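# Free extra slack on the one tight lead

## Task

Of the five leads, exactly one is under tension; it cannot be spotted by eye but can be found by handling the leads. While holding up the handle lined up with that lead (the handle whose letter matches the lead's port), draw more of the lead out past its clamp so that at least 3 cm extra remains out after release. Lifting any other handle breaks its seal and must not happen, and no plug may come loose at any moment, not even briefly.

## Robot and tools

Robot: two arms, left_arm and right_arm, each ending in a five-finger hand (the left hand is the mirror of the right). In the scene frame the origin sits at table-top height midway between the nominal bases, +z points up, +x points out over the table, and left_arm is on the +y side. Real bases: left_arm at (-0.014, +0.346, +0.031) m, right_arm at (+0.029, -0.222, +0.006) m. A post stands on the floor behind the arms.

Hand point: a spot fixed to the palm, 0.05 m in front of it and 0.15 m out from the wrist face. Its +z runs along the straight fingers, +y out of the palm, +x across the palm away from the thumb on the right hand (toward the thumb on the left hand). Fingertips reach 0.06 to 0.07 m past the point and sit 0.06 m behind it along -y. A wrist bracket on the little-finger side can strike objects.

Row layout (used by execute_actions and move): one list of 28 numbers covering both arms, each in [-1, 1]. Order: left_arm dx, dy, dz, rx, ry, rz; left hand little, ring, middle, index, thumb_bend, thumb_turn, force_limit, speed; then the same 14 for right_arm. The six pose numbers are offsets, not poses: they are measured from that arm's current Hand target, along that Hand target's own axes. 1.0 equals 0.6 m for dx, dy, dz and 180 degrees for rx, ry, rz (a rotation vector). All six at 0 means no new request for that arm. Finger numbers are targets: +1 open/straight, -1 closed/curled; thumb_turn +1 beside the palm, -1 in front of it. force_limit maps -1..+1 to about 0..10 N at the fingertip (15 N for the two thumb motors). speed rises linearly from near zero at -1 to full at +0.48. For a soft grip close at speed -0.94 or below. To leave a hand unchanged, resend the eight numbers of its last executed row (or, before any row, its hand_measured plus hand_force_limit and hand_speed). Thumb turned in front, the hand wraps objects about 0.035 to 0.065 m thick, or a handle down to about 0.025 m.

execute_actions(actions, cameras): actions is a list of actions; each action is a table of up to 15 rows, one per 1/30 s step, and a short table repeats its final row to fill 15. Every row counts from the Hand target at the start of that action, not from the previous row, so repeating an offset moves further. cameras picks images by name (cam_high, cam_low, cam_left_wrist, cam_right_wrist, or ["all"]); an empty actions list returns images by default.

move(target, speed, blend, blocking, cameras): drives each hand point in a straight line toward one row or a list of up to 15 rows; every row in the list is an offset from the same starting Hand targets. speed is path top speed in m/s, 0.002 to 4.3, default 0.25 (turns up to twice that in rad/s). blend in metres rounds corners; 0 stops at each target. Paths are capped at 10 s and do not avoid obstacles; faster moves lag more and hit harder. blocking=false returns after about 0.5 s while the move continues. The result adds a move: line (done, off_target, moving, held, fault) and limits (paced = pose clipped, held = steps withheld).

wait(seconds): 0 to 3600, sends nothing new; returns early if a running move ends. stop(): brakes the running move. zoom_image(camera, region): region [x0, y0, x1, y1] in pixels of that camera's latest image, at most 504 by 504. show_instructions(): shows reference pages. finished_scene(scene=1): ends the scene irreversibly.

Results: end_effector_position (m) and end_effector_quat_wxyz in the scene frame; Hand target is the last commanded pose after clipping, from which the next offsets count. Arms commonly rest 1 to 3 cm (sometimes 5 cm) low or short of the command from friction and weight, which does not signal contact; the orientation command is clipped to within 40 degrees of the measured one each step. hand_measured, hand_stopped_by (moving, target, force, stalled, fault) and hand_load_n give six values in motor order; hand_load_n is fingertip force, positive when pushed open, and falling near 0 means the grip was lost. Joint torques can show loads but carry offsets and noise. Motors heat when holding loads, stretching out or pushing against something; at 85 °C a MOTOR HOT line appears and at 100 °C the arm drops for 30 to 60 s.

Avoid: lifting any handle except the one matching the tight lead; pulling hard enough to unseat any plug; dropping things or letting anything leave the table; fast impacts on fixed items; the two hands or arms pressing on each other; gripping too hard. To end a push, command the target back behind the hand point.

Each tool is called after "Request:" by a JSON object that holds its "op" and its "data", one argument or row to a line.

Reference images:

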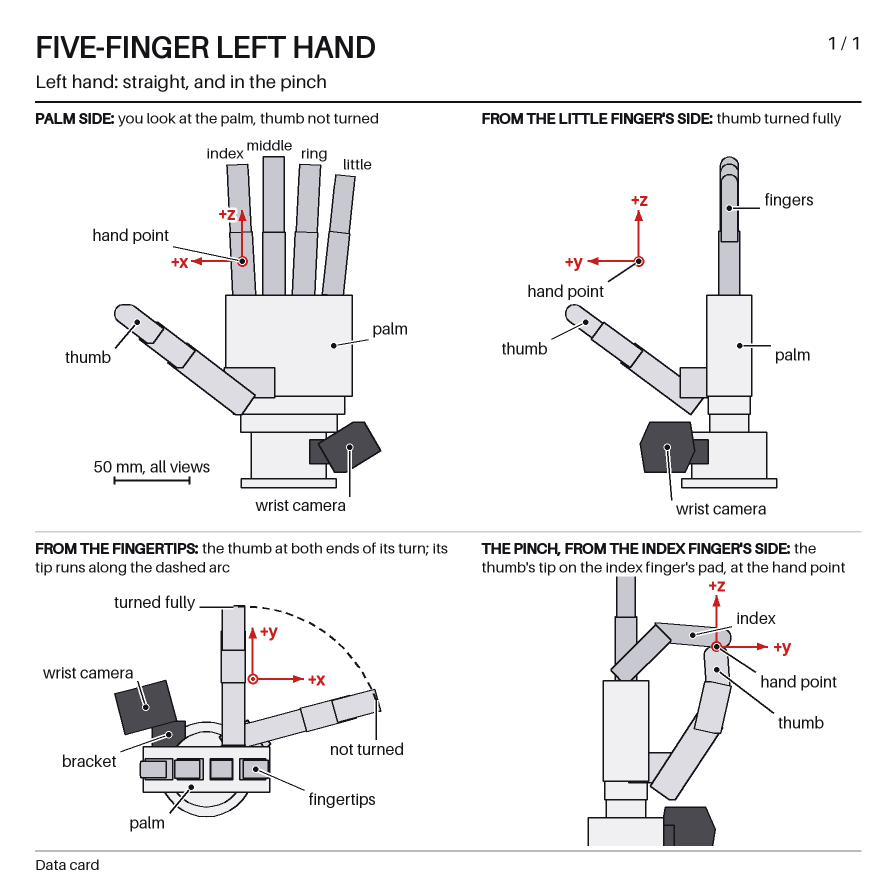

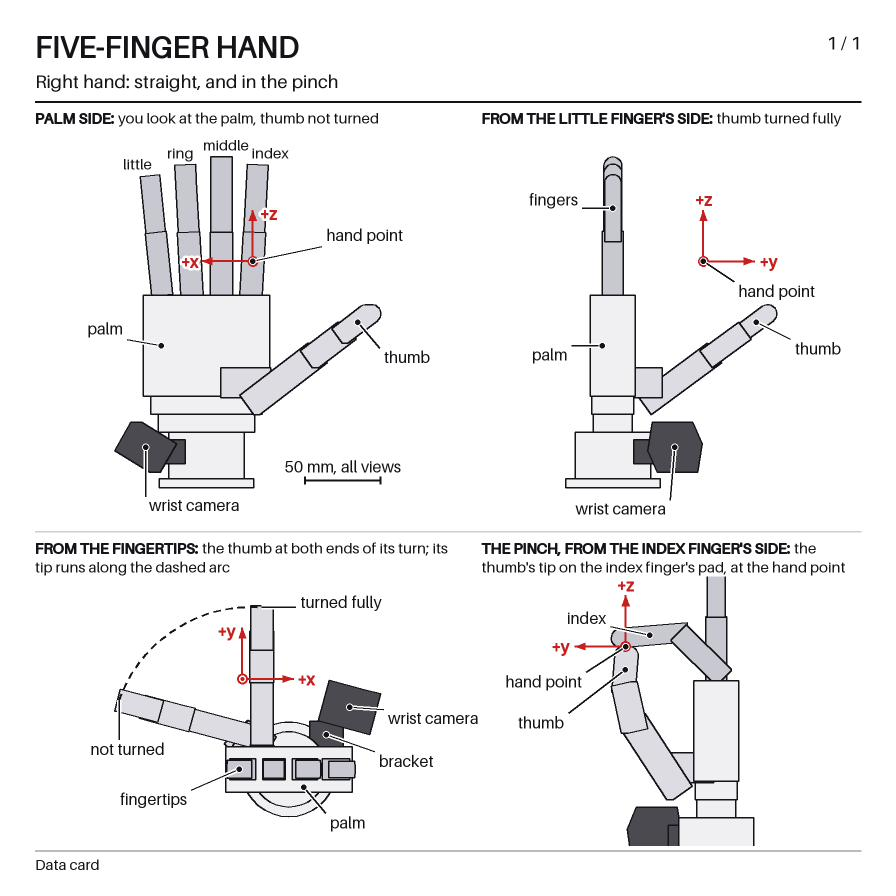

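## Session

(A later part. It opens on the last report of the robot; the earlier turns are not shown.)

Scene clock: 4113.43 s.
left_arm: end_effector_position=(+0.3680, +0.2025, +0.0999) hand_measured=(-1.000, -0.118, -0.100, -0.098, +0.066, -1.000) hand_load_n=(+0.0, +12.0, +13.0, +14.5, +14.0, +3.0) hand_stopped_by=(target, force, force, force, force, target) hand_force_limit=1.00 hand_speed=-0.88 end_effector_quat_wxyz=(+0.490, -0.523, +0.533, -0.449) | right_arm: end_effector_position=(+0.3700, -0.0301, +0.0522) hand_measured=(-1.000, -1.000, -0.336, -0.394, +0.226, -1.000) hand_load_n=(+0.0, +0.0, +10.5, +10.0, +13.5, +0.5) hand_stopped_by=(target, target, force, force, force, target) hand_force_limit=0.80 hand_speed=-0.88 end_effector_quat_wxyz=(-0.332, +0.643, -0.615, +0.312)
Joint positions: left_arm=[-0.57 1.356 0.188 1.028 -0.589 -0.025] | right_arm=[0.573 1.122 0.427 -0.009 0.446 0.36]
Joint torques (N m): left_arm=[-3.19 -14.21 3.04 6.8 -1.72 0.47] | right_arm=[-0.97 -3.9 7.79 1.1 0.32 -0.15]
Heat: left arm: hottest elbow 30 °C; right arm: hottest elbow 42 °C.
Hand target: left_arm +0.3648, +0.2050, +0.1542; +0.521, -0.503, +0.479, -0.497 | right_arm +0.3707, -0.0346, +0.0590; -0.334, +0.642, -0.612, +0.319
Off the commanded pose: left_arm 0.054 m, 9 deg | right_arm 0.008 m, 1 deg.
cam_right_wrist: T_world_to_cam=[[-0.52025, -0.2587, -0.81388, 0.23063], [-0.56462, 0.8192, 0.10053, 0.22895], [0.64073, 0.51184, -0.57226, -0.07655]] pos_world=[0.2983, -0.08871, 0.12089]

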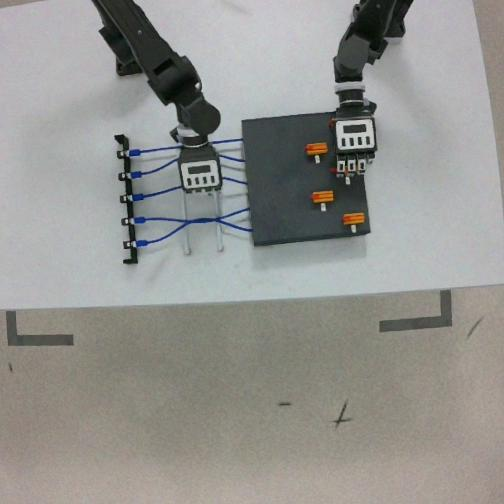

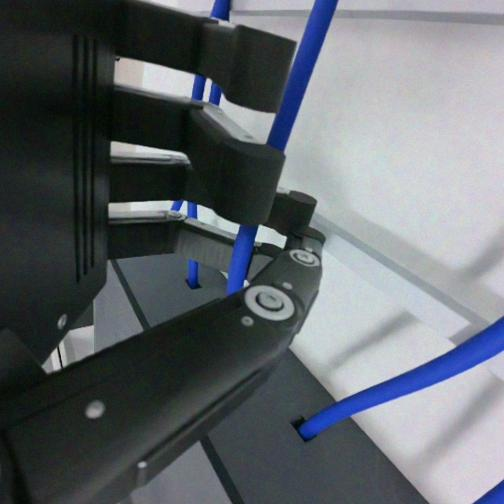

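Request:
{"op": "execute_actions", "data": {
  "actions": [
    [[0,0,0,0,0,0,-1,-0.85,-0.85,-0.85,-0.55,-1,1.0,-0.88,0.033,-0.0155,-0.0128,0,0,0,-1,-1,-0.6,-0.6,0.0,-1,0.8,-0.88]],
    [[0,0,0,0,0,0,-1,-0.85,-0.85,-0.85,-0.55,-1,1.0,-0.88,0.0,0,0,0,0,0,-1,-1,-0.6,-0.6,0.0,-1,0.8,-0.88]]
  ],
  "cameras": ["cam_high","cam_right_wrist","cam_low"]
}}

Scene clock: 4121.57 s.
left_arm: end_effector_position=(+0.3680, +0.2025, +0.0999) hand_measured=(-1.000, -0.118, -0.100, -0.098, +0.066, -1.000) hand_load_n=(+0.0, +12.0, +13.0, +14.0, +14.0, +2.5) hand_stopped_by=(target, force, force, force, force, target) hand_force_limit=1.00 hand_speed=-0.88 end_effector_quat_wxyz=(+0.490, -0.523, +0.533, -0.449) | right_arm: end_effector_position=(+0.3700, -0.0507, +0.0649) hand_measured=(-1.000, -1.000, -0.336, -0.394, +0.226, -1.000) hand_load_n=(+0.0, +0.0, +10.5, +10.5, +13.5, +0.5) hand_stopped_by=(target, target, force, force, force, target) hand_force_limit=0.80 hand_speed=-0.88 end_effector_quat_wxyz=(-0.332, +0.643, -0.615, +0.313)
Joint positions: left_arm=[-0.57 1.356 0.188 1.028 -0.589 -0.025] | right_arm=[0.508 1.045 0.419 -0.059 0.397 0.315]
Joint torques (N m): left_arm=[-3.14 -14.27 3.04 6.78 -1.72 0.48] | right_arm=[-0.79 -2.96 8.31 1.21 0.25 -0.14]
Heat: left arm: hottest elbow 30 °C; right arm: hottest elbow 42 °C.
Hand target: left_arm +0.3648, +0.2050, +0.1542; +0.521, -0.503, +0.479, -0.497 | right_arm +0.3707, -0.0545, +0.0711; -0.334, +0.642, -0.612, +0.319
Off the commanded pose: left_arm 0.054 m, 9 deg | right_arm 0.007 m, 1 deg.
cam_right_wrist: T_world_to_cam=[[-0.51965, -0.259, -0.81417, 0.23544], [-0.5643, 0.81956, 0.09946, 0.2445], [0.6415, 0.51112, -0.57204, -0.05906]] pos_world=[0.2982, -0.10921, 0.13359]
Images, in order (width x height): cam_high 504x504, cam_low 504x504, cam_right_wrist 504x504.

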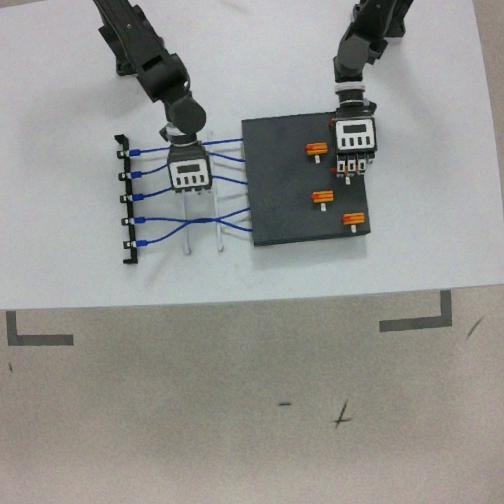

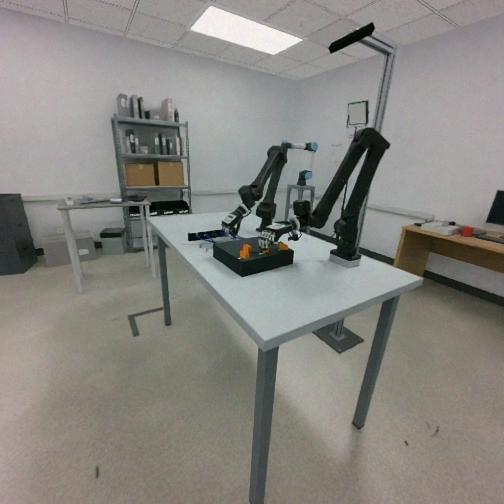

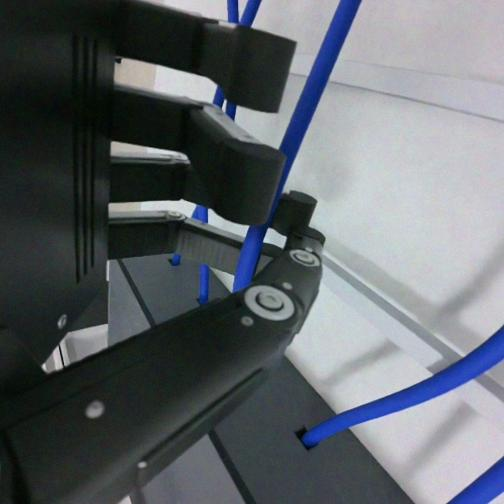

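Request:
{"op": "zoom_image", "data": {
  "camera": "cam_high",
  "region": [110, 130, 230, 250]
}}

Request:
{"op": "zoom_image", "data": {
  "camera": "cam_low",
  "region": [180, 190, 300, 280]
}}

Scaled by 4.200.

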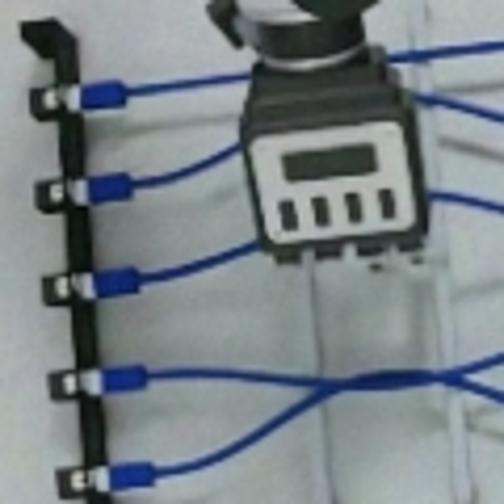

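Scaled by 4.200.

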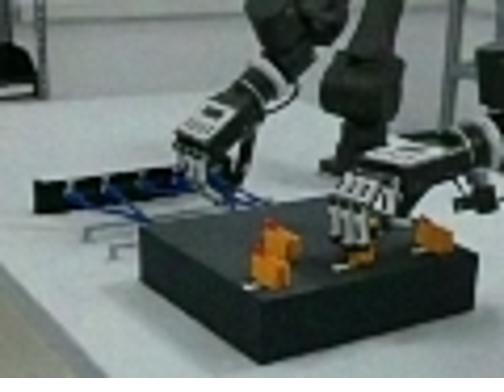

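Request:
{"op": "zoom_image", "data": {
  "camera": "cam_right_wrist",
  "region": [170, 130, 370, 330]
}}

Scaled by 2.520.

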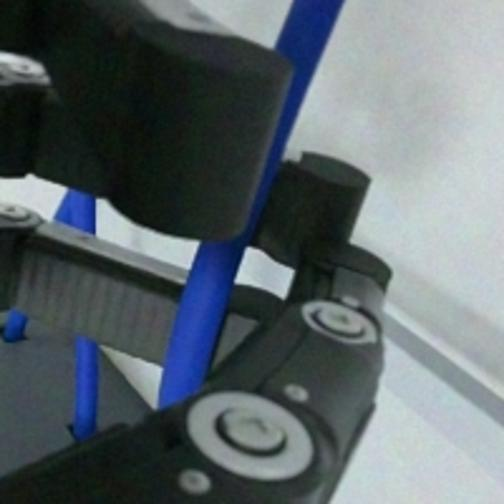

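Request:
{"op": "zoom_image", "data": {
  "camera": "cam_right_wrist",
  "region": [200, 0, 400, 200]
}}

Scaled by 2.520.

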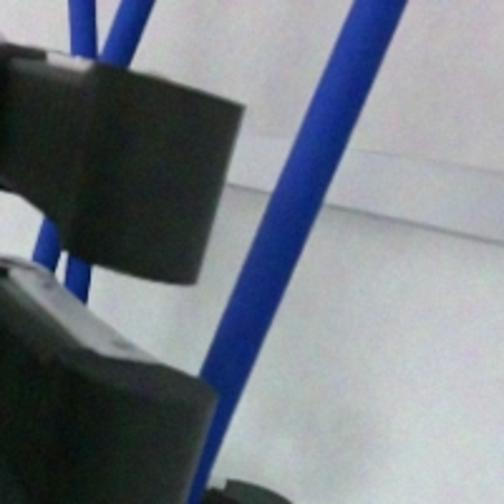

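Request:
{"op": "execute_actions", "data": {
  "actions": [
    [[0,0,0,0,0,0,-1,-0.85,-0.85,-0.85,-0.55,-1,1.0,-0.88,0.0,0,0,0,0,0,-1,-1,-0.1,-0.1,0.3,-1,0.8,-0.8]],
    [[0,0,0,0,0,0,-1,-0.85,-0.85,-0.85,-0.55,-1,1.0,-0.88,0.0,0,0,0,0,0,-1,-1,-0.1,-0.1,0.3,-1,0.8,-0.8]]
  ],
  "cameras": ["cam_high","cam_right_wrist"]
}}

Scene clock: 4166.40 s.
left_arm: end_effector_position=(+0.3680, +0.2025, +0.0999) hand_measured=(-1.000, -0.118, -0.100, -0.098, +0.066, -1.000) hand_load_n=(+0.0, +12.0, +13.0, +14.5, +13.5, +3.0) hand_stopped_by=(target, force, force, force, force, target) hand_force_limit=1.00 hand_speed=-0.88 end_effector_quat_wxyz=(+0.490, -0.523, +0.533, -0.449) | right_arm: end_effector_position=(+0.3708, -0.0510, +0.0686) hand_measured=(-1.000, -1.000, -0.100, -0.100, +0.300, -1.000) hand_load_n=(+0.0, +0.0, +0.0, +0.0, +0.0, +0.0) hand_stopped_by=(target, target, target, target, target, target) hand_force_limit=0.80 hand_speed=-0.80 end_effector_quat_wxyz=(-0.336, +0.641, -0.614, +0.315)
Joint positions: left_arm=[-0.57 1.356 0.188 1.028 -0.589 -0.025] | right_arm=[0.508 1.035 0.419 -0.059 0.399 0.311]
Joint torques (N m): left_arm=[-3.19 -14.27 3.07 6.79 -1.72 0.48] | right_arm=[-0.79 -2.2 8.38 1.18 0.16 -0.11]
Heat: left arm: hottest elbow 30 °C; right arm: hottest elbow 44 °C.
Hand target: left_arm +0.3648, +0.2050, +0.1542; +0.521, -0.503, +0.479, -0.497 | right_arm +0.3708, -0.0545, +0.0710; -0.334, +0.642, -0.612, +0.319
Off the commanded pose: left_arm 0.054 m, 9 deg | right_arm 0.004 m, 0 deg.
cam_right_wrist: T_world_to_cam=[[-0.51178, -0.25779, -0.81953, 0.23624], [-0.56511, 0.81951, 0.09512, 0.24549], [0.64709, 0.51181, -0.56509, -0.05992]] pos_world=[0.2984, -0.10961, 0.13639]

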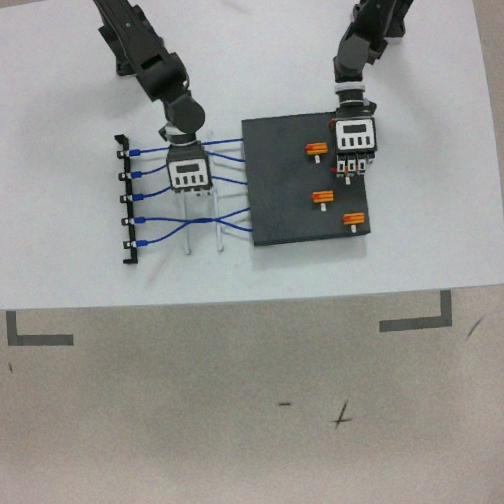

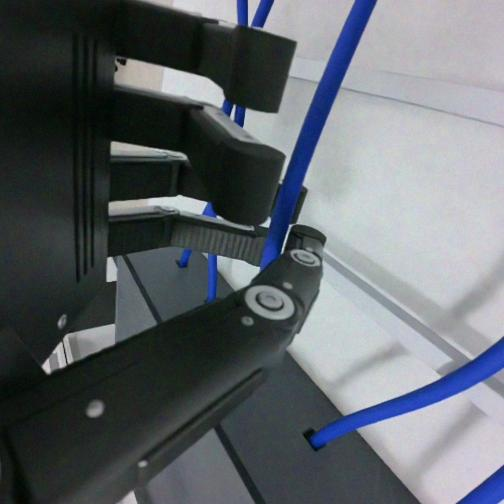

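Request:
{"op": "execute_actions", "data": {
  "actions": [
    [[0,0,0,0,0,0,-1,-0.85,-0.85,-0.85,-0.55,-1,1.0,-0.88,0.0,0,0,0,0,0,-1,-1,0.1,0.1,0.4,-1,0.8,-0.7]],
    [[0,0,0,0,0,0,-1,-0.85,-0.85,-0.85,-0.55,-1,1.0,-0.88,-0.04,0.014,0.012,0,0,0,-1,-1,0.1,0.1,0.4,-1,0.8,-0.7]],
    [[0,0,0,0,0,0,-1,-0.85,-0.85,-0.85,-0.55,-1,1.0,-0.88,-0.04,0.014,0.012,0,0,0,-1,-1,0.1,0.1,0.4,-1,0.8,-0.7]],
    [[0,0,0,0,0,0,-1,-0.85,-0.85,-0.85,-0.55,-1,1.0,-0.88,0,0,0,0,0,0,-1,-1,0.1,0.1,0.4,-1,0.8,-0.7]]
  ],
  "cameras": ["cam_high","cam_right_wrist"]
}}

Request:
{"op": "zoom_image", "data": {
  "camera": "cam_high",
  "region": [110, 120, 270, 260]
}}

Scene clock: 4181.83 s.
left_arm: end_effector_position=(+0.3680, +0.2025, +0.0999) hand_measured=(-1.000, -0.118, -0.100, -0.098, +0.066, -1.000) hand_load_n=(+0.5, +12.0, +13.0, +14.5, +14.0, +3.0) hand_stopped_by=(target, force, force, force, force, target) hand_force_limit=1.00 hand_speed=-0.88 end_effector_quat_wxyz=(+0.490, -0.523, +0.533, -0.449) | right_arm: end_effector_position=(+0.3609, -0.0306, +0.0408) hand_measured=(-1.000, -1.000, +0.100, +0.100, +0.400, -1.000) hand_load_n=(-0.5, +0.0, +0.0, +0.0, -1.0, +0.0) hand_stopped_by=(target, target, target, target, target, target) hand_force_limit=0.80 hand_speed=-0.70 end_effector_quat_wxyz=(-0.309, +0.649, -0.609, +0.335)
Joint positions: left_arm=[-0.57 1.356 0.188 1.028 -0.589 -0.025] | right_arm=[0.63 1.149 0.421 -0.021 0.536 0.371]
Joint torques (N m): left_arm=[-3.19 -14.33 3.06 6.79 -1.72 0.47] | right_arm=[0.79 -0.44 10.14 2.28 -0.69 0.37]
Heat: left arm: hottest elbow 30 °C; right arm: hottest elbow 44 °C.
Hand target: left_arm +0.3648, +0.2050, +0.1542; +0.521, -0.503, +0.479, -0.497 | right_arm +0.3706, -0.0065, +0.0489; -0.334, +0.642, -0.612, +0.319
Off the commanded pose: left_arm 0.054 m, 9 deg | right_arm 0.027 m, 4 deg.
cam_right_wrist: T_world_to_cam=[[-0.52442, -0.30357, -0.7955, 0.21592], [-0.55167, 0.8328, 0.04588, 0.22333], [0.64857, 0.46292, -0.60421, -0.08]] pos_world=[0.28833, -0.08341, 0.11318]

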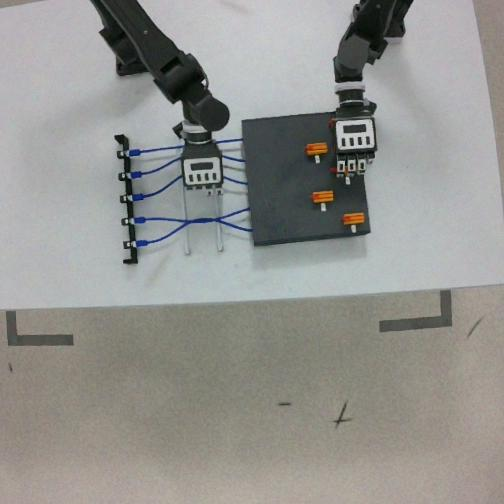

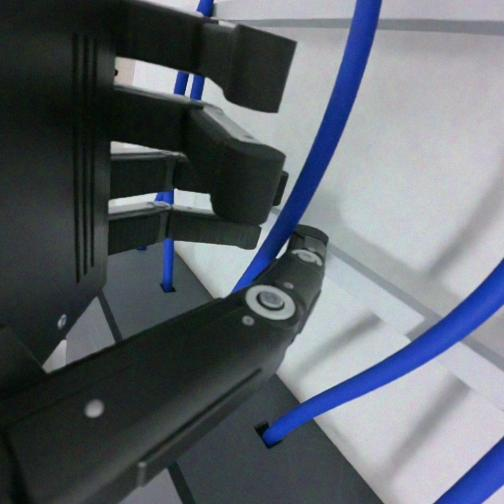

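Scaled by 3.150.

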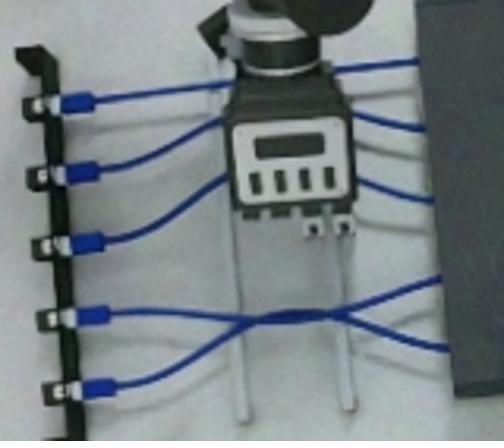

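Request:
{"op": "execute_actions", "data": {
  "actions": [
    [[0,0,0,0,0,0,-1,-0.85,-0.85,-0.85,-0.55,-1,1.0,-0.88,0.0,-0.0273,-0.019,0,0,0,-1,-1,0.1,0.1,0.4,-1,0.8,-0.7]],
    [[0,0,0,0,0,0,-1,-0.85,-0.85,-0.85,-0.55,-1,1.0,-0.88,0.0,0,0,0,0,0,-1,-1,0.7,0.7,0.9,-1,0.8,-0.5]],
    [[0,0,0,0,0,0,-1,-0.85,-0.85,-0.85,-0.55,-1,1.0,-0.88,0.0,0,0,0,0,0,-1,-1,0.7,0.7,0.9,-1,0.8,-0.5]]
  ],
  "cameras": ["cam_high","cam_right_wrist"]
}}

Scene clock: 4198.50 s.
left_arm: end_effector_position=(+0.3680, +0.2025, +0.0999) hand_measured=(-1.000, -0.118, -0.100, -0.098, +0.066, -1.000) hand_load_n=(+0.0, +12.0, +13.0, +14.0, +13.5, +2.5) hand_stopped_by=(target, force, force, force, force, target) hand_force_limit=1.00 hand_speed=-0.88 end_effector_quat_wxyz=(+0.490, -0.523, +0.533, -0.449) | right_arm: end_effector_position=(+0.3576, -0.0215, +0.0492) hand_measured=(-1.000, -1.000, +0.700, +0.700, +0.900, -1.000) hand_load_n=(+0.0, +0.0, +0.5, +0.0, -0.5, +0.0) hand_stopped_by=(target, target, target, target, target, target) hand_force_limit=0.80 hand_speed=-0.50 end_effector_quat_wxyz=(-0.314, +0.652, -0.612, +0.320)
Joint positions: left_arm=[-0.57 1.356 0.188 1.028 -0.589 -0.025] | right_arm=[0.641 1.127 0.442 -0.071 0.514 0.394]
Joint torques (N m): left_arm=[-3.14 -14.21 3.06 6.8 -1.72 0.48] | right_arm=[0.21 -2.49 11.18 1.25 0.12 0.12]
Heat: left arm: hottest elbow 30 °C; right arm: hottest elbow 43 °C.
Hand target: left_arm +0.3648, +0.2050, +0.1542; +0.521, -0.503, +0.479, -0.497 | right_arm +0.3707, -0.0064, +0.0689; -0.334, +0.642, -0.612, +0.319
Off the commanded pose: left_arm 0.054 m, 9 deg | right_arm 0.028 m, 3 deg.
cam_right_wrist: T_world_to_cam=[[-0.53334, -0.29037, -0.79451, 0.22702], [-0.56123, 0.82421, 0.07552, 0.21541], [0.63291, 0.48618, -0.60254, -0.07101]] pos_world=[0.28691, -0.0771, 0.12131]

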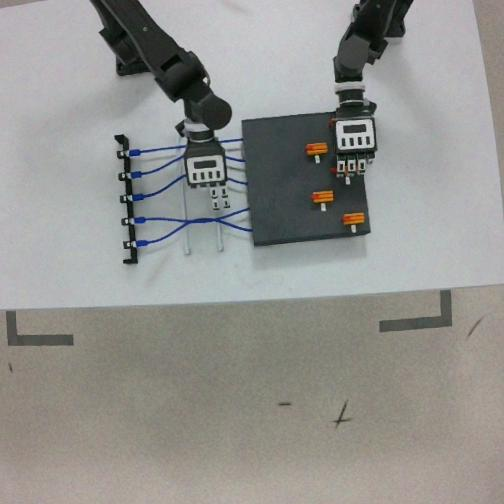

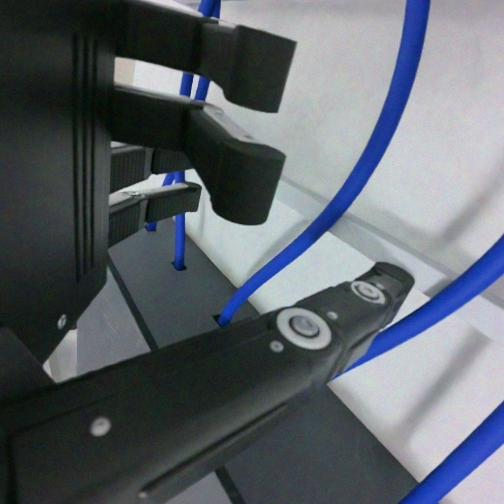

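Request:
{"op": "execute_actions", "data": {
  "actions": [
    [[0,0,0,0,0,0,-1,-0.85,-0.85,-0.85,-0.55,-1,1.0,-0.88,0.0,0,-0.06,0,0,0,-1,-1,0.7,0.7,0.9,-1,0.8,-0.5]],
    [[0,0,0,0,0,0,-1,-0.85,-0.85,-0.85,-0.55,-1,1.0,-0.88,0.0,0,-0.06,0,0,0,-1,-1,0.7,0.7,0.9,-1,0.8,-0.5]],
    [[0,0,0,0,0,0,-1,-0.85,-0.85,-0.85,-0.55,-1,1.0,-0.88,0.0,-0.03,-0.06,0,0,0,-1,-1,0.7,0.7,0.9,-1,0.8,-0.5]]
  ],
  "cameras": ["cam_high","cam_right_wrist"]
}}

Request:
{"op": "zoom_image", "data": {
  "camera": "cam_high",
  "region": [110, 120, 270, 260]
}}

Scene clock: 4205.73 s.
left_arm: end_effector_position=(+0.3680, +0.2025, +0.0999) hand_measured=(-1.000, -0.118, -0.100, -0.098, +0.066, -1.000) hand_load_n=(+0.0, +12.0, +13.0, +14.0, +13.5, +3.0) hand_stopped_by=(target, force, force, force, force, target) hand_force_limit=1.00 hand_speed=-0.88 end_effector_quat_wxyz=(+0.490, -0.523, +0.533, -0.449) | right_arm: end_effector_position=(+0.2856, -0.0226, +0.1229) hand_measured=(-1.000, -1.000, +0.700, +0.700, +0.900, -1.000) hand_load_n=(+0.0, +0.0, +0.0, +0.0, +0.0, +0.0) hand_stopped_by=(target, target, target, target, target, target) hand_force_limit=0.80 hand_speed=-0.50 end_effector_quat_wxyz=(-0.317, +0.651, -0.610, +0.322)
Joint positions: left_arm=[-0.57 1.356 0.188 1.028 -0.589 -0.025] | right_arm=[0.849 0.785 0.495 -0.558 0.661 0.567]
Joint torques (N m): left_arm=[-3.14 -14.21 3.06 6.8 -1.72 0.47] | right_arm=[0.09 0.85 13.08 0.79 0.38 0.11]
Heat: left arm: hottest elbow 30 °C; right arm: hottest elbow 44 °C.
Hand target: left_arm +0.3648, +0.2050, +0.1542; +0.521, -0.503, +0.479, -0.497 | right_arm +0.2926, -0.0101, +0.1456; -0.334, +0.642, -0.612, +0.319
Off the commanded pose: left_arm 0.054 m, 9 deg | right_arm 0.027 m, 2 deg.
cam_right_wrist: T_world_to_cam=[[-0.52623, -0.29154, -0.7988, 0.24532], [-0.56443, 0.82237, 0.07169, 0.17161], [0.636, 0.48859, -0.59731, 0.01801]] pos_world=[0.2145, -0.0784, 0.19442]

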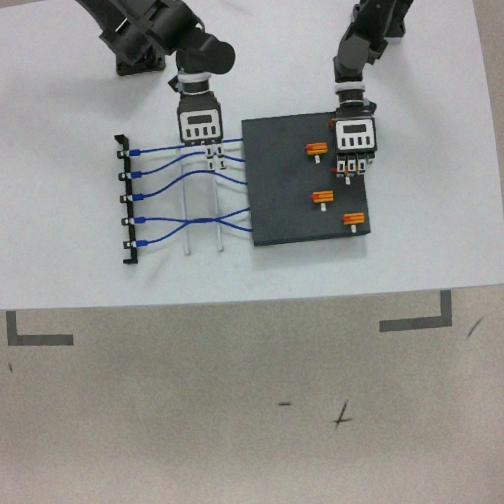

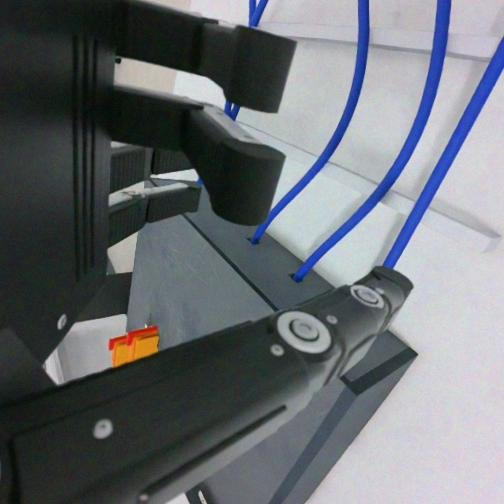

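Scaled by 3.150.

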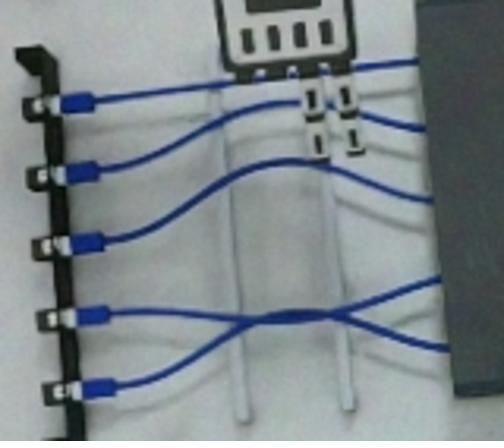

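Request:
{"op": "zoom_image", "data": {
  "camera": "cam_high",
  "region": [130, 150, 255, 250]
}}

Request:
{"op": "zoom_image", "data": {
  "camera": "cam_right_wrist",
  "region": [200, 0, 504, 304]
}}

Scaled by 4.032.

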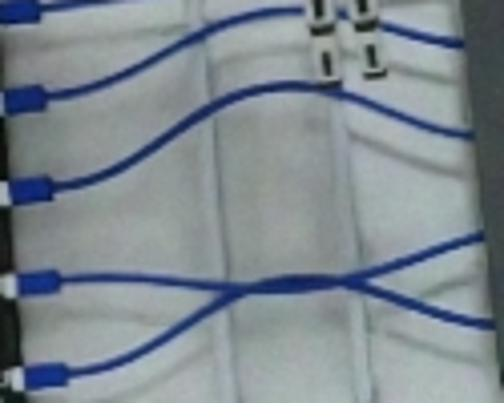

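Scaled by 1.658.

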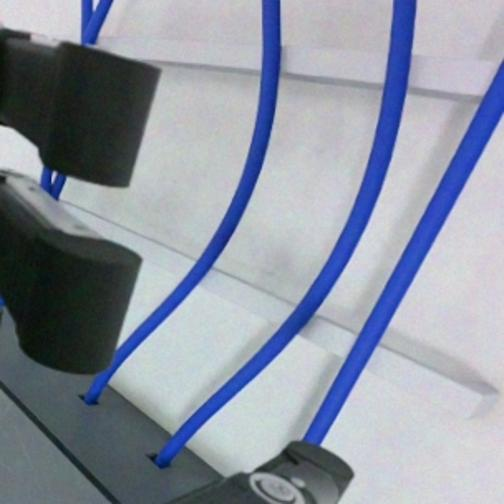

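Request:
{"op": "execute_actions", "data": {
  "actions": [
    [[0,0,0,0,0,0,-1,-0.85,-0.85,-0.85,-0.55,-1,1.0,-0.88,0,0,0,0,0,0,-0.25,-0.25,-0.25,-0.25,0.9,-1,0.8,-0.3]],
    [[0,0,0,0,0,0,-1,-0.85,-0.85,-0.85,-0.55,-1,1.0,-0.88,0,0,0,0,0,0,-0.25,-0.25,-0.25,-0.25,0.9,-1,0.8,-0.3]],
    [[0,0,0,0,0,0,-1,-0.85,-0.85,-0.85,-0.55,-1,1.0,-0.88,0,0,0,0,0,0,-0.25,-0.25,-0.25,-0.25,-0.6,-1,0.2,-0.7]],
    [[0,0,0,0,0,0,-1,-0.85,-0.85,-0.85,-0.55,-1,1.0,-0.88,0,0,0,0,0,0,-0.25,-0.25,-0.25,-0.25,-0.6,-1,0.2,-0.7]]
  ],
  "cameras": ["cam_right_wrist"]
}}

Scene clock: 4308.73 s.
left_arm: end_effector_position=(+0.3680, +0.2025, +0.0999) hand_measured=(-1.000, -0.118, -0.100, -0.098, +0.066, -1.000) hand_load_n=(+0.0, +12.0, +13.0, +14.0, +14.0, +3.0) hand_stopped_by=(target, force, force, force, force, target) hand_force_limit=1.00 hand_speed=-0.88 end_effector_quat_wxyz=(+0.490, -0.523, +0.533, -0.449) | right_arm: end_effector_position=(+0.2856, -0.0226, +0.1230) hand_measured=(-0.250, -0.250, -0.250, -0.250, +0.052, -1.000) hand_load_n=(+0.0, +0.0, +4.5, +3.5, +8.5, +0.5) hand_stopped_by=(target, target, target, target, force, target) hand_force_limit=0.20 hand_speed=-0.70 end_effector_quat_wxyz=(-0.317, +0.651, -0.610, +0.322)
Joint positions: left_arm=[-0.57 1.356 0.188 1.028 -0.589 -0.025] | right_arm=[0.849 0.785 0.495 -0.558 0.661 0.568]
Joint torques (N m): left_arm=[-3.14 -14.21 3.07 6.8 -1.73 0.47] | right_arm=[0.15 0.91 13.07 0.79 0.37 0.12]
Motor temperatures (°C): left_arm=[28 28 29 29 30 28] | right_arm=[26 27 49 24 26 27]
Heat: left arm: hottest wrist yaw 30 °C; right arm: hottest elbow 49 °C.
Hand target: left_arm +0.3648, +0.2050, +0.1542; +0.521, -0.503, +0.479, -0.497 | right_arm +0.2926, -0.0101, +0.1456; -0.334, +0.642, -0.612, +0.319
Off the commanded pose: left_arm 0.054 m, 9 deg | right_arm 0.027 m, 2 deg.
cam_right_wrist: T_world_to_cam=[[-0.52632, -0.29044, -0.79914, 0.2455], [-0.56368, 0.82283, 0.0722, 0.17139], [0.63659, 0.48846, -0.59679, 0.01777]] pos_world=[0.21451, -0.0784, 0.19442]

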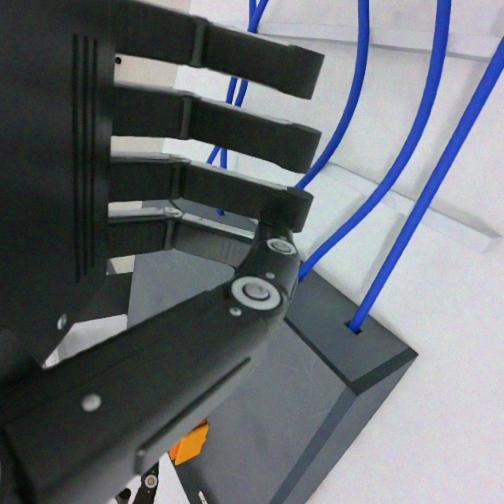

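Request:
{"op": "execute_actions", "data": {
  "actions": [
    [[0,0,0,0,0,0,-1,-0.85,-0.85,-0.85,-0.55,-1,1.0,-0.88,0,0,0,0,0,0,-0.15,-0.15,-0.15,-0.15,0.3,-1,0.8,-0.3]],
    [[0,0,0,0,0,0,-1,-0.85,-0.85,-0.85,-0.55,-1,1.0,-0.88,0,0,0,0,0,0,-0.15,-0.15,-0.15,-0.15,-0.55,-1,0.2,-0.6]],
    [[0,0,0,0,0,0,-1,-0.85,-0.85,-0.85,-0.55,-1,1.0,-0.88,0,0,0,0,0,0,-0.15,-0.15,-0.15,-0.15,-0.55,-1,0.2,-0.6]],
    [[0,0,0,0,0,0,-1,-0.85,-0.85,-0.85,-0.55,-1,1.0,-0.88,0,0,0,0,0,0,-0.15,-0.15,-0.15,-0.15,-0.55,-1,0.2,-0.6]]
  ],
  "cameras": ["cam_right_wrist"]
}}

Scene clock: 4328.07 s.
left_arm: end_effector_position=(+0.3680, +0.2025, +0.0999) hand_measured=(-1.000, -0.118, -0.100, -0.098, +0.066, -1.000) hand_load_n=(+0.0, +12.0, +13.0, +14.5, +13.5, +2.5) hand_stopped_by=(target, force, force, force, force, target) hand_force_limit=1.00 hand_speed=-0.88 end_effector_quat_wxyz=(+0.490, -0.523, +0.533, -0.449) | right_arm: end_effector_position=(+0.2856, -0.0227, +0.1229) hand_measured=(-0.150, -0.150, -0.150, -0.150, -0.550, -1.000) hand_load_n=(+0.0, +0.0, +0.0, +0.0, +0.0, +0.0) hand_stopped_by=(target, target, target, target, target, target) hand_force_limit=0.20 hand_speed=-0.60 end_effector_quat_wxyz=(-0.317, +0.651, -0.610, +0.322)
Joint positions: left_arm=[-0.57 1.356 0.188 1.028 -0.589 -0.025] | right_arm=[0.849 0.785 0.495 -0.558 0.661 0.568]
Joint torques (N m): left_arm=[-3.14 -14.27 3.04 6.8 -1.72 0.47] | right_arm=[0.15 1.03 13.11 0.81 0.37 0.11]
Heat: left arm: hottest wrist yaw 30 °C; right arm: hottest elbow 49 °C.
Hand target: left_arm +0.3648, +0.2050, +0.1542; +0.521, -0.503, +0.479, -0.497 | right_arm +0.2925, -0.0101, +0.1456; -0.334, +0.642, -0.612, +0.319
Off the commanded pose: left_arm 0.054 m, 9 deg | right_arm 0.027 m, 2 deg.
cam_right_wrist: T_world_to_cam=[[-0.52655, -0.29067, -0.79891, 0.24548], [-0.56366, 0.82285, 0.07212, 0.1714], [0.63642, 0.48829, -0.59711, 0.01786]] pos_world=[0.21451, -0.0784, 0.19442]

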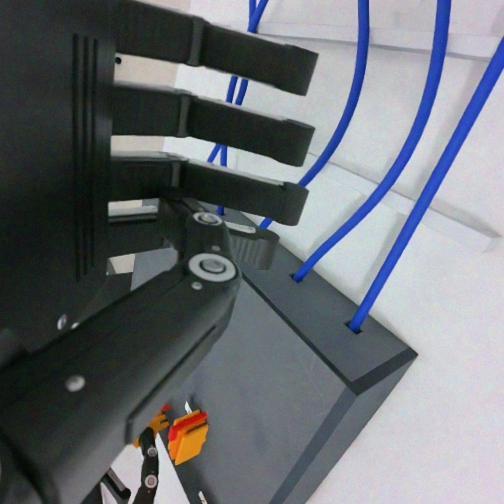

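Request:
{"op": "execute_actions", "data": {
  "actions": [
    [[0,0,0,0,0,0,-1,-0.85,-0.85,-0.85,-0.55,-1,1.0,-0.88,0,0,0,0,0,0,1,1,-0.15,-0.15,0.5,-1,0.8,-0.2]],
    [[0,0,0,0,0,0,-1,-0.85,-0.85,-0.85,-0.55,-1,1.0,-0.88,-0.02,-0.006,0.05,0,0,0,1,1,-0.15,-0.15,0.5,-1,0.8,-0.2]],
    [[0,0,0,0,0,0,-1,-0.85,-0.85,-0.85,-0.55,-1,1.0,-0.88,-0.02,-0.006,0.05,0,0,0,1,1,-0.15,-0.15,0.5,-1,0.8,-0.2]],
    [[0,0,0,0,0,0,-1,-0.85,-0.85,-0.85,-0.55,-1,1.0,-0.88,-0.01,-0.006,0.05,0,0,0,1,1,-0.15,-0.15,0.5,-1,0.8,-0.2]],
    [[0,0,0,0,0,0,-1,-0.85,-0.85,-0.85,-0.55,-1,1.0,-0.88,0,0,0,0,0,0,1,1,-0.15,-0.15,0.5,-1,0.8,-0.2]]
  ],
  "cameras": ["cam_high","cam_right_wrist"]
}}

Scene clock: 4389.43 s.
left_arm: end_effector_position=(+0.3680, +0.2025, +0.0999) hand_measured=(-1.000, -0.118, -0.100, -0.098, +0.066, -1.000) hand_load_n=(+0.0, +11.5, +13.5, +14.5, +14.0, +3.0) hand_stopped_by=(target, force, force, force, force, target) hand_force_limit=1.00 hand_speed=-0.88 end_effector_quat_wxyz=(+0.490, -0.523, +0.533, -0.449) | right_arm: end_effector_position=(+0.3526, +0.0081, +0.0793) hand_measured=(+1.000, +1.000, -0.150, -0.150, +0.500, -1.000) hand_load_n=(+0.0, +0.0, +0.0, +0.0, +0.0, +0.0) hand_stopped_by=(target, target, target, target, target, target) hand_force_limit=0.80 hand_speed=-0.20 end_effector_quat_wxyz=(-0.308, +0.654, -0.615, +0.316)
Joint positions: left_arm=[-0.57 1.356 0.188 1.028 -0.589 -0.025] | right_arm=[0.728 1.114 0.545 -0.244 0.572 0.476]
Joint torques (N m): left_arm=[-3.08 -14.27 3.07 6.79 -1.72 0.47] | right_arm=[-0.73 -2.55 11.97 2.17 0.17 -0.12]
Heat: left arm: hottest wrist yaw 31 °C; right arm: hottest elbow 50 °C.
Hand target: left_arm +0.3648, +0.2050, +0.1542; +0.521, -0.503, +0.479, -0.497 | right_arm +0.3710, +0.0236, +0.1028; -0.334, +0.642, -0.612, +0.319
Off the commanded pose: left_arm 0.054 m, 9 deg | right_arm 0.034 m, 3 deg.
cam_right_wrist: T_world_to_cam=[[-0.54667, -0.2908, -0.78524, 0.26082], [-0.55749, 0.82611, 0.08218, 0.18403], [0.62479, 0.48268, -0.61372, -0.06025]] pos_world=[0.28282, -0.0471, 0.1527]

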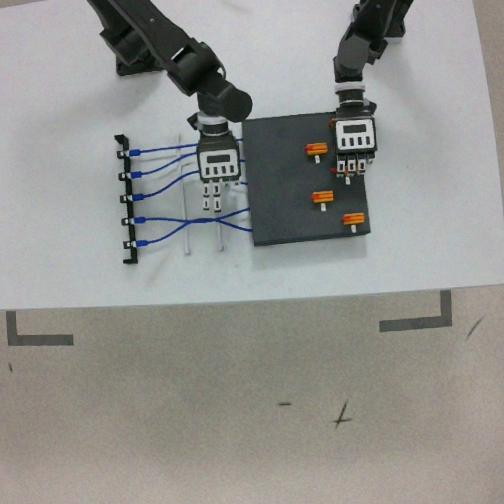

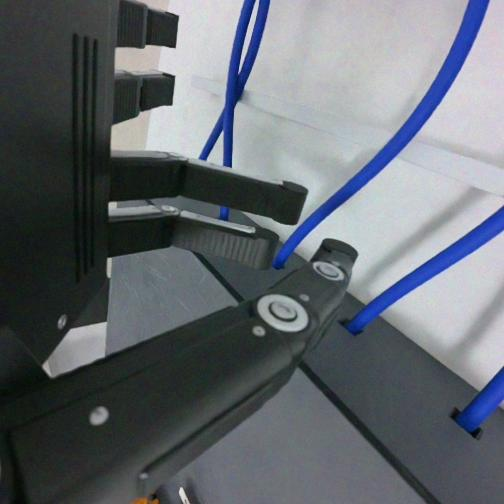

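Request:
{"op": "execute_actions", "data": {
  "actions": [
    [[0,0,0,0,0,0,-1,-0.85,-0.85,-0.85,-0.55,-1,1.0,-0.88,-0.003,0.0067,0.0485,0,0,0,1,1,-0.15,-0.15,0.5,-1,0.8,-0.2]],
    [[0,0,0,0,0,0,-1,-0.85,-0.85,-0.85,-0.55,-1,1.0,-0.88,0,0,0,0,0,0,1,1,-0.15,-0.15,0.5,-1,0.8,-0.2]]
  ],
  "cameras": ["cam_high","cam_right_wrist"]
}}

Scene clock: 4395.43 s.
left_arm: end_effector_position=(+0.3680, +0.2025, +0.0999) hand_measured=(-1.000, -0.118, -0.100, -0.098, +0.066, -1.000) hand_load_n=(+0.0, +12.0, +13.0, +14.0, +13.5, +2.5) hand_stopped_by=(target, force, force, force, force, target) hand_force_limit=1.00 hand_speed=-0.88 end_effector_quat_wxyz=(+0.490, -0.523, +0.533, -0.449) | right_arm: end_effector_position=(+0.3743, +0.0127, +0.0622) hand_measured=(+1.000, +1.000, -0.150, -0.150, +0.500, -1.000) hand_load_n=(+0.0, +0.0, +0.0, +0.0, +0.0, +0.0) hand_stopped_by=(target, target, target, target, target, target) hand_force_limit=0.80 hand_speed=-0.20 end_effector_quat_wxyz=(-0.310, +0.653, -0.616, +0.315)
Joint positions: left_arm=[-0.57 1.356 0.188 1.028 -0.589 -0.025] | right_arm=[0.688 1.21 0.555 -0.136 0.542 0.444]
Joint torques (N m): left_arm=[-3.19 -14.27 3.03 6.8 -1.72 0.47] | right_arm=[-0.79 -3.37 11.11 2.19 0.16 -0.12]
Heat: left arm: hottest wrist yaw 31 °C; right arm: hottest elbow 49 °C.
Hand target: left_arm +0.3648, +0.2050, +0.1542; +0.521, -0.503, +0.479, -0.497 | right_arm +0.3923, +0.0264, +0.0828; -0.334, +0.642, -0.612, +0.319
Off the commanded pose: left_arm 0.054 m, 9 deg | right_arm 0.031 m, 3 deg.
cam_right_wrist: T_world_to_cam=[[-0.54545, -0.28673, -0.78757, 0.26021], [-0.55759, 0.82569, 0.08556, 0.19366], [0.62576, 0.48581, -0.61025, -0.08726]] pos_world=[0.30452, -0.04291, 0.13511]

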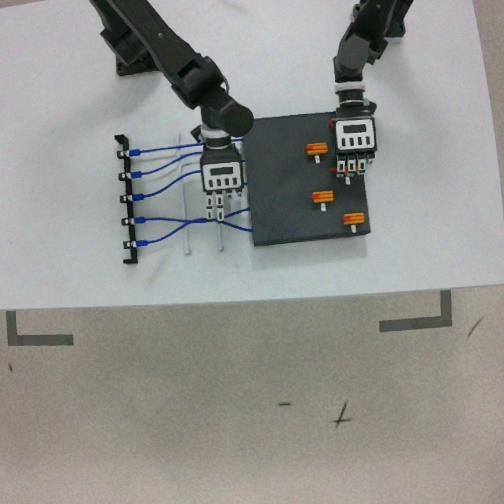

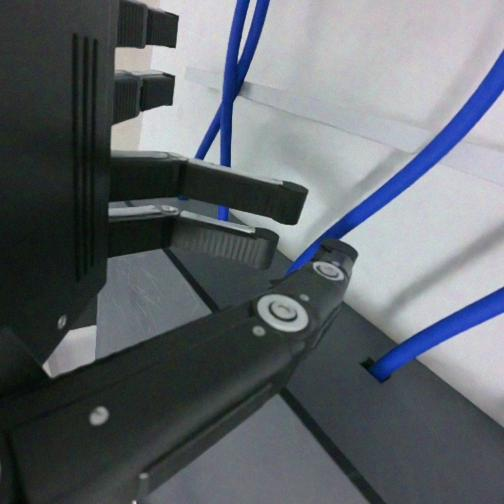

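Request:
{"op": "execute_actions", "data": {
  "actions": [
    [[0,0,0,0,0,0,-1,-0.85,-0.85,-0.85,-0.55,-1,1.0,-0.88,0,0.0184,0.0129,0,0,0,1,1,-0.15,-0.15,0.5,-1,0.8,-0.2]],
    [[0,0,0,0,0,0,-1,-0.85,-0.85,-0.85,-0.55,-1,1.0,-0.88,0,0,0,0,0,0,1,1,-0.15,-0.15,0.5,-1,0.8,-0.2]]
  ],
  "cameras": ["cam_right_wrist"]
}}

Scene clock: 4413.47 s.
left_arm: end_effector_position=(+0.3680, +0.2025, +0.0999) hand_measured=(-1.000, -0.118, -0.100, -0.098, +0.066, -1.000) hand_load_n=(+0.0, +12.0, +13.0, +14.5, +14.0, +2.5) hand_stopped_by=(target, force, force, force, force, target) hand_force_limit=1.00 hand_speed=-0.88 end_effector_quat_wxyz=(+0.490, -0.523, +0.533, -0.449) | right_arm: end_effector_position=(+0.3815, +0.0192, +0.0617) hand_measured=(+1.000, +1.000, -0.150, -0.150, +0.500, -1.000) hand_load_n=(+0.0, +0.0, +0.0, +0.0, +0.0, +0.0) hand_stopped_by=(target, target, target, target, target, target) hand_force_limit=0.80 hand_speed=-0.20 end_effector_quat_wxyz=(-0.323, +0.646, -0.615, +0.316)
Joint positions: left_arm=[-0.57 1.356 0.188 1.028 -0.589 -0.025] | right_arm=[0.688 1.233 0.555 -0.084 0.542 0.444]
Joint torques (N m): left_arm=[-3.14 -14.27 3.06 6.8 -1.72 0.48] | right_arm=[-0.62 -2.78 9.62 2.24 0.15 -0.12]
Heat: left arm: hottest wrist yaw 31 °C; right arm: hottest elbow 48 °C.
Hand target: left_arm +0.3648, +0.2050, +0.1542; +0.521, -0.503, +0.479, -0.497 | right_arm +0.3924, +0.0264, +0.0694; -0.334, +0.642, -0.612, +0.319
Off the commanded pose: left_arm 0.054 m, 9 deg | right_arm 0.015 m, 1 deg.
cam_right_wrist: T_world_to_cam=[[-0.52775, -0.2713, -0.80491, 0.25962], [-0.55992, 0.8237, 0.08949, 0.19297], [0.63873, 0.49791, -0.58662, -0.10185]] pos_world=[0.31011, -0.03781, 0.13195]

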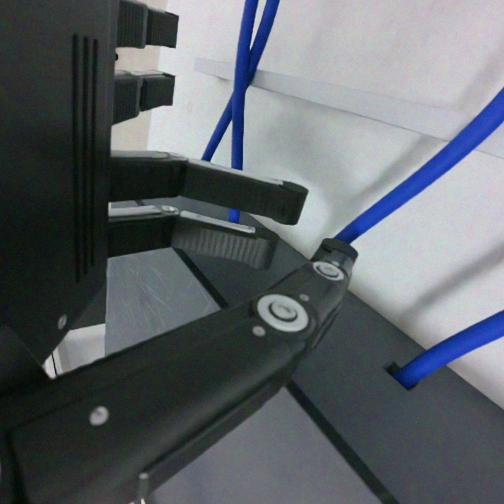

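Request:
{"op": "execute_actions", "data": {
  "actions": [
    [[0,0,0,0,0,0,-1,-0.85,-0.85,-0.85,-0.55,-1,1.0,-0.88,0.0155,0.0421,-0.002,0,0,0,1,1,-0.15,-0.15,0.5,-1,0.8,-0.2]],
    [[0,0,0,0,0,0,-1,-0.85,-0.85,-0.85,-0.55,-1,1.0,-0.88,0,0,0,0,0,0,1,1,-0.15,-0.15,0.5,-1,0.8,-0.2]]
  ],
  "cameras": ["cam_right_wrist"]
}}

Scene clock: 4419.73 s.
left_arm: end_effector_position=(+0.3680, +0.2025, +0.0999) hand_measured=(-1.000, -0.118, -0.100, -0.098, +0.066, -1.000) hand_load_n=(+0.5, +12.0, +13.0, +14.0, +13.5, +3.0) hand_stopped_by=(target, force, force, force, force, target) hand_force_limit=1.00 hand_speed=-0.88 end_effector_quat_wxyz=(+0.490, -0.523, +0.533, -0.449) | right_arm: end_effector_position=(+0.3765, +0.0142, +0.0518) hand_measured=(+1.000, +1.000, -0.150, -0.150, +0.500, -1.000) hand_load_n=(+0.0, +0.0, +0.0, +0.0, +0.0, +0.0) hand_stopped_by=(target, target, target, target, target, target) hand_force_limit=0.80 hand_speed=-0.20 end_effector_quat_wxyz=(-0.332, +0.641, -0.615, +0.318)
Joint positions: left_arm=[-0.57 1.356 0.188 1.028 -0.589 -0.025] | right_arm=[0.688 1.233 0.51 -0.019 0.544 0.444]
Joint torques (N m): left_arm=[-3.14 -14.27 3.06 6.79 -1.73 0.47] | right_arm=[-0.03 -2.78 7.46 2.29 0.3 -0.05]
Heat: left arm: hottest wrist yaw 31 °C; right arm: hottest elbow 48 °C.
Hand target: left_arm +0.3648, +0.2050, +0.1542; +0.521, -0.503, +0.479, -0.497 | right_arm +0.3774, +0.0163, +0.0493; -0.334, +0.642, -0.612, +0.319
Off the commanded pose: left_arm 0.054 m, 9 deg | right_arm 0.003 m, 0 deg.
cam_right_wrist: T_world_to_cam=[[-0.51572, -0.26085, -0.81608, 0.24354], [-0.56016, 0.82339, 0.0908, 0.19515], [0.64827, 0.50397, -0.57076, -0.10643]] pos_world=[0.30391, -0.04351, 0.12028]

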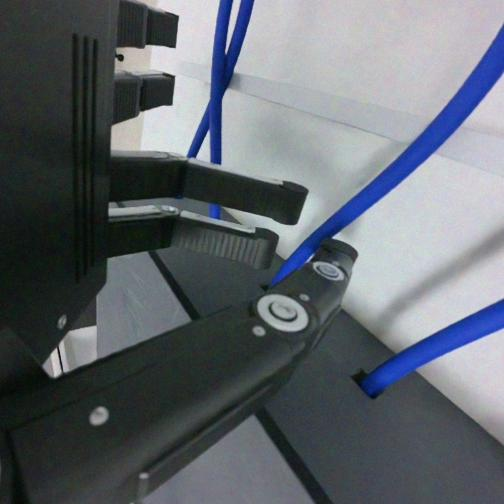

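Request:
{"op": "execute_actions", "data": {
  "actions": [
    [[0,0,0,0,0,0,-1,-0.85,-0.85,-0.85,-0.55,-1,1.0,-0.88,0.006,0.0315,0.0044,0,0,0,1,1,-0.15,-0.15,0.5,-1,0.8,-0.2]],
    [[0,0,0,0,0,0,-1,-0.85,-0.85,-0.85,-0.55,-1,1.0,-0.88,0,0,0,0,0,0,1,1,-0.15,-0.15,0.5,-1,0.8,-0.2]]
  ],
  "cameras": ["cam_right_wrist"]
}}

Scene clock: 4423.80 s.
left_arm: end_effector_position=(+0.3680, +0.2025, +0.0999) hand_measured=(-1.000, -0.118, -0.100, -0.098, +0.066, -1.000) hand_load_n=(+0.0, +12.0, +13.0, +14.0, +14.0, +3.0) hand_stopped_by=(target, force, force, force, force, target) hand_force_limit=1.00 hand_speed=-0.88 end_effector_quat_wxyz=(+0.490, -0.523, +0.533, -0.449) | right_arm: end_effector_position=(+0.3704, +0.0093, +0.0361) hand_measured=(+1.000, +1.000, -0.150, -0.150, +0.500, -1.000) hand_load_n=(+0.0, +0.0, +0.0, +0.0, +0.0, +0.0) hand_stopped_by=(target, target, target, target, target, target) hand_force_limit=0.80 hand_speed=-0.20 end_effector_quat_wxyz=(-0.331, +0.641, -0.614, +0.320)
Joint positions: left_arm=[-0.57 1.356 0.188 1.028 -0.589 -0.025] | right_arm=[0.693 1.255 0.47 0.043 0.552 0.444]
Joint torques (N m): left_arm=[-3.08 -14.27 3.06 6.8 -1.72 0.47] | right_arm=[0.15 -2.43 6.87 2.26 0.22 0.03]
Heat: left arm: hottest wrist yaw 31 °C; right arm: hottest elbow 48 °C.
Hand target: left_arm +0.3648, +0.2050, +0.1542; +0.521, -0.503, +0.479, -0.497 | right_arm +0.3688, +0.0123, +0.0322; -0.334, +0.642, -0.612, +0.319
Off the commanded pose: left_arm 0.054 m, 9 deg | right_arm 0.005 m, 0 deg.
cam_right_wrist: T_world_to_cam=[[-0.51293, -0.26363, -0.81694, 0.22535], [-0.55951, 0.82443, 0.08525, 0.19721], [0.65104, 0.50081, -0.57038, -0.10995]] pos_world=[0.29751, -0.04811, 0.10458]

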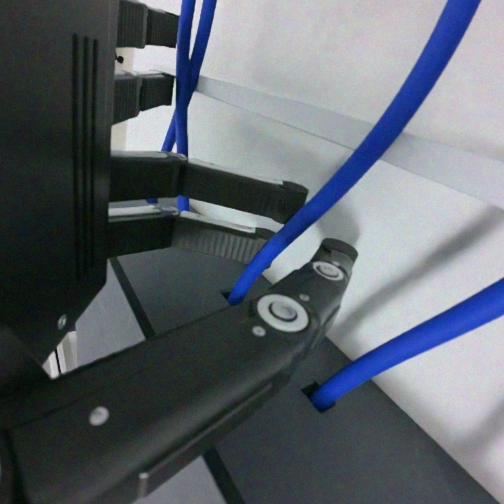

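Request:
{"op": "execute_actions", "data": {
  "actions": [
    [[0,0,0,0,0,0,-1,-0.85,-0.85,-0.85,-0.55,-1,1.0,-0.88,0,0,0,0,0,0,1,1,-0.15,-0.15,0.15,-1,0.0,-0.7]],
    [[0,0,0,0,0,0,-1,-0.85,-0.85,-0.85,-0.55,-1,1.0,-0.88,0,0,0,0,0,0,1,1,-0.15,-0.15,0.15,-1,0.0,-0.7]]
  ],
  "cameras": ["cam_right_wrist"]
}}

Scene clock: 4431.07 s.
left_arm: end_effector_position=(+0.3680, +0.2025, +0.0999) hand_measured=(-1.000, -0.118, -0.100, -0.098, +0.066, -1.000) hand_load_n=(+0.0, +12.0, +13.0, +14.5, +14.0, +3.0) hand_stopped_by=(target, force, force, force, force, target) hand_force_limit=1.00 hand_speed=-0.88 end_effector_quat_wxyz=(+0.490, -0.523, +0.533, -0.449) | right_arm: end_effector_position=(+0.3703, +0.0094, +0.0361) hand_measured=(+1.000, +1.000, -0.150, -0.150, +0.150, -1.000) hand_load_n=(+0.0, +0.0, +0.0, +0.0, +0.0, +0.0) hand_stopped_by=(target, target, target, target, target, target) hand_force_limit=0.00 hand_speed=-0.70 end_effector_quat_wxyz=(-0.331, +0.641, -0.614, +0.320)
Joint positions: left_arm=[-0.57 1.356 0.188 1.028 -0.589 -0.025] | right_arm=[0.693 1.255 0.47 0.043 0.552 0.444]
Joint torques (N m): left_arm=[-3.19 -14.21 3.06 6.78 -1.72 0.47] | right_arm=[0.09 -2.43 6.89 2.29 0.23 0.03]
Heat: left arm: hottest wrist yaw 31 °C; right arm: hottest elbow 47 °C.
Hand target: left_arm +0.3648, +0.2050, +0.1542; +0.521, -0.503, +0.479, -0.497 | right_arm +0.3688, +0.0124, +0.0322; -0.334, +0.642, -0.612, +0.319
Off the commanded pose: left_arm 0.054 m, 9 deg | right_arm 0.005 m, 0 deg.
cam_right_wrist: T_world_to_cam=[[-0.51285, -0.26383, -0.81693, 0.22529], [-0.5598, 0.82423, 0.08524, 0.19715], [0.65085, 0.50103, -0.5704, -0.10987]] pos_world=[0.29741, -0.04801, 0.10458]

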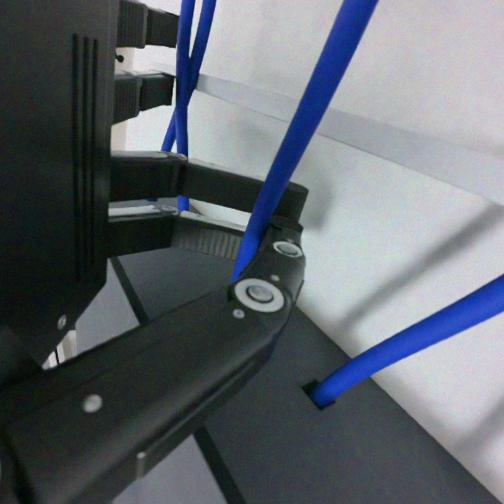

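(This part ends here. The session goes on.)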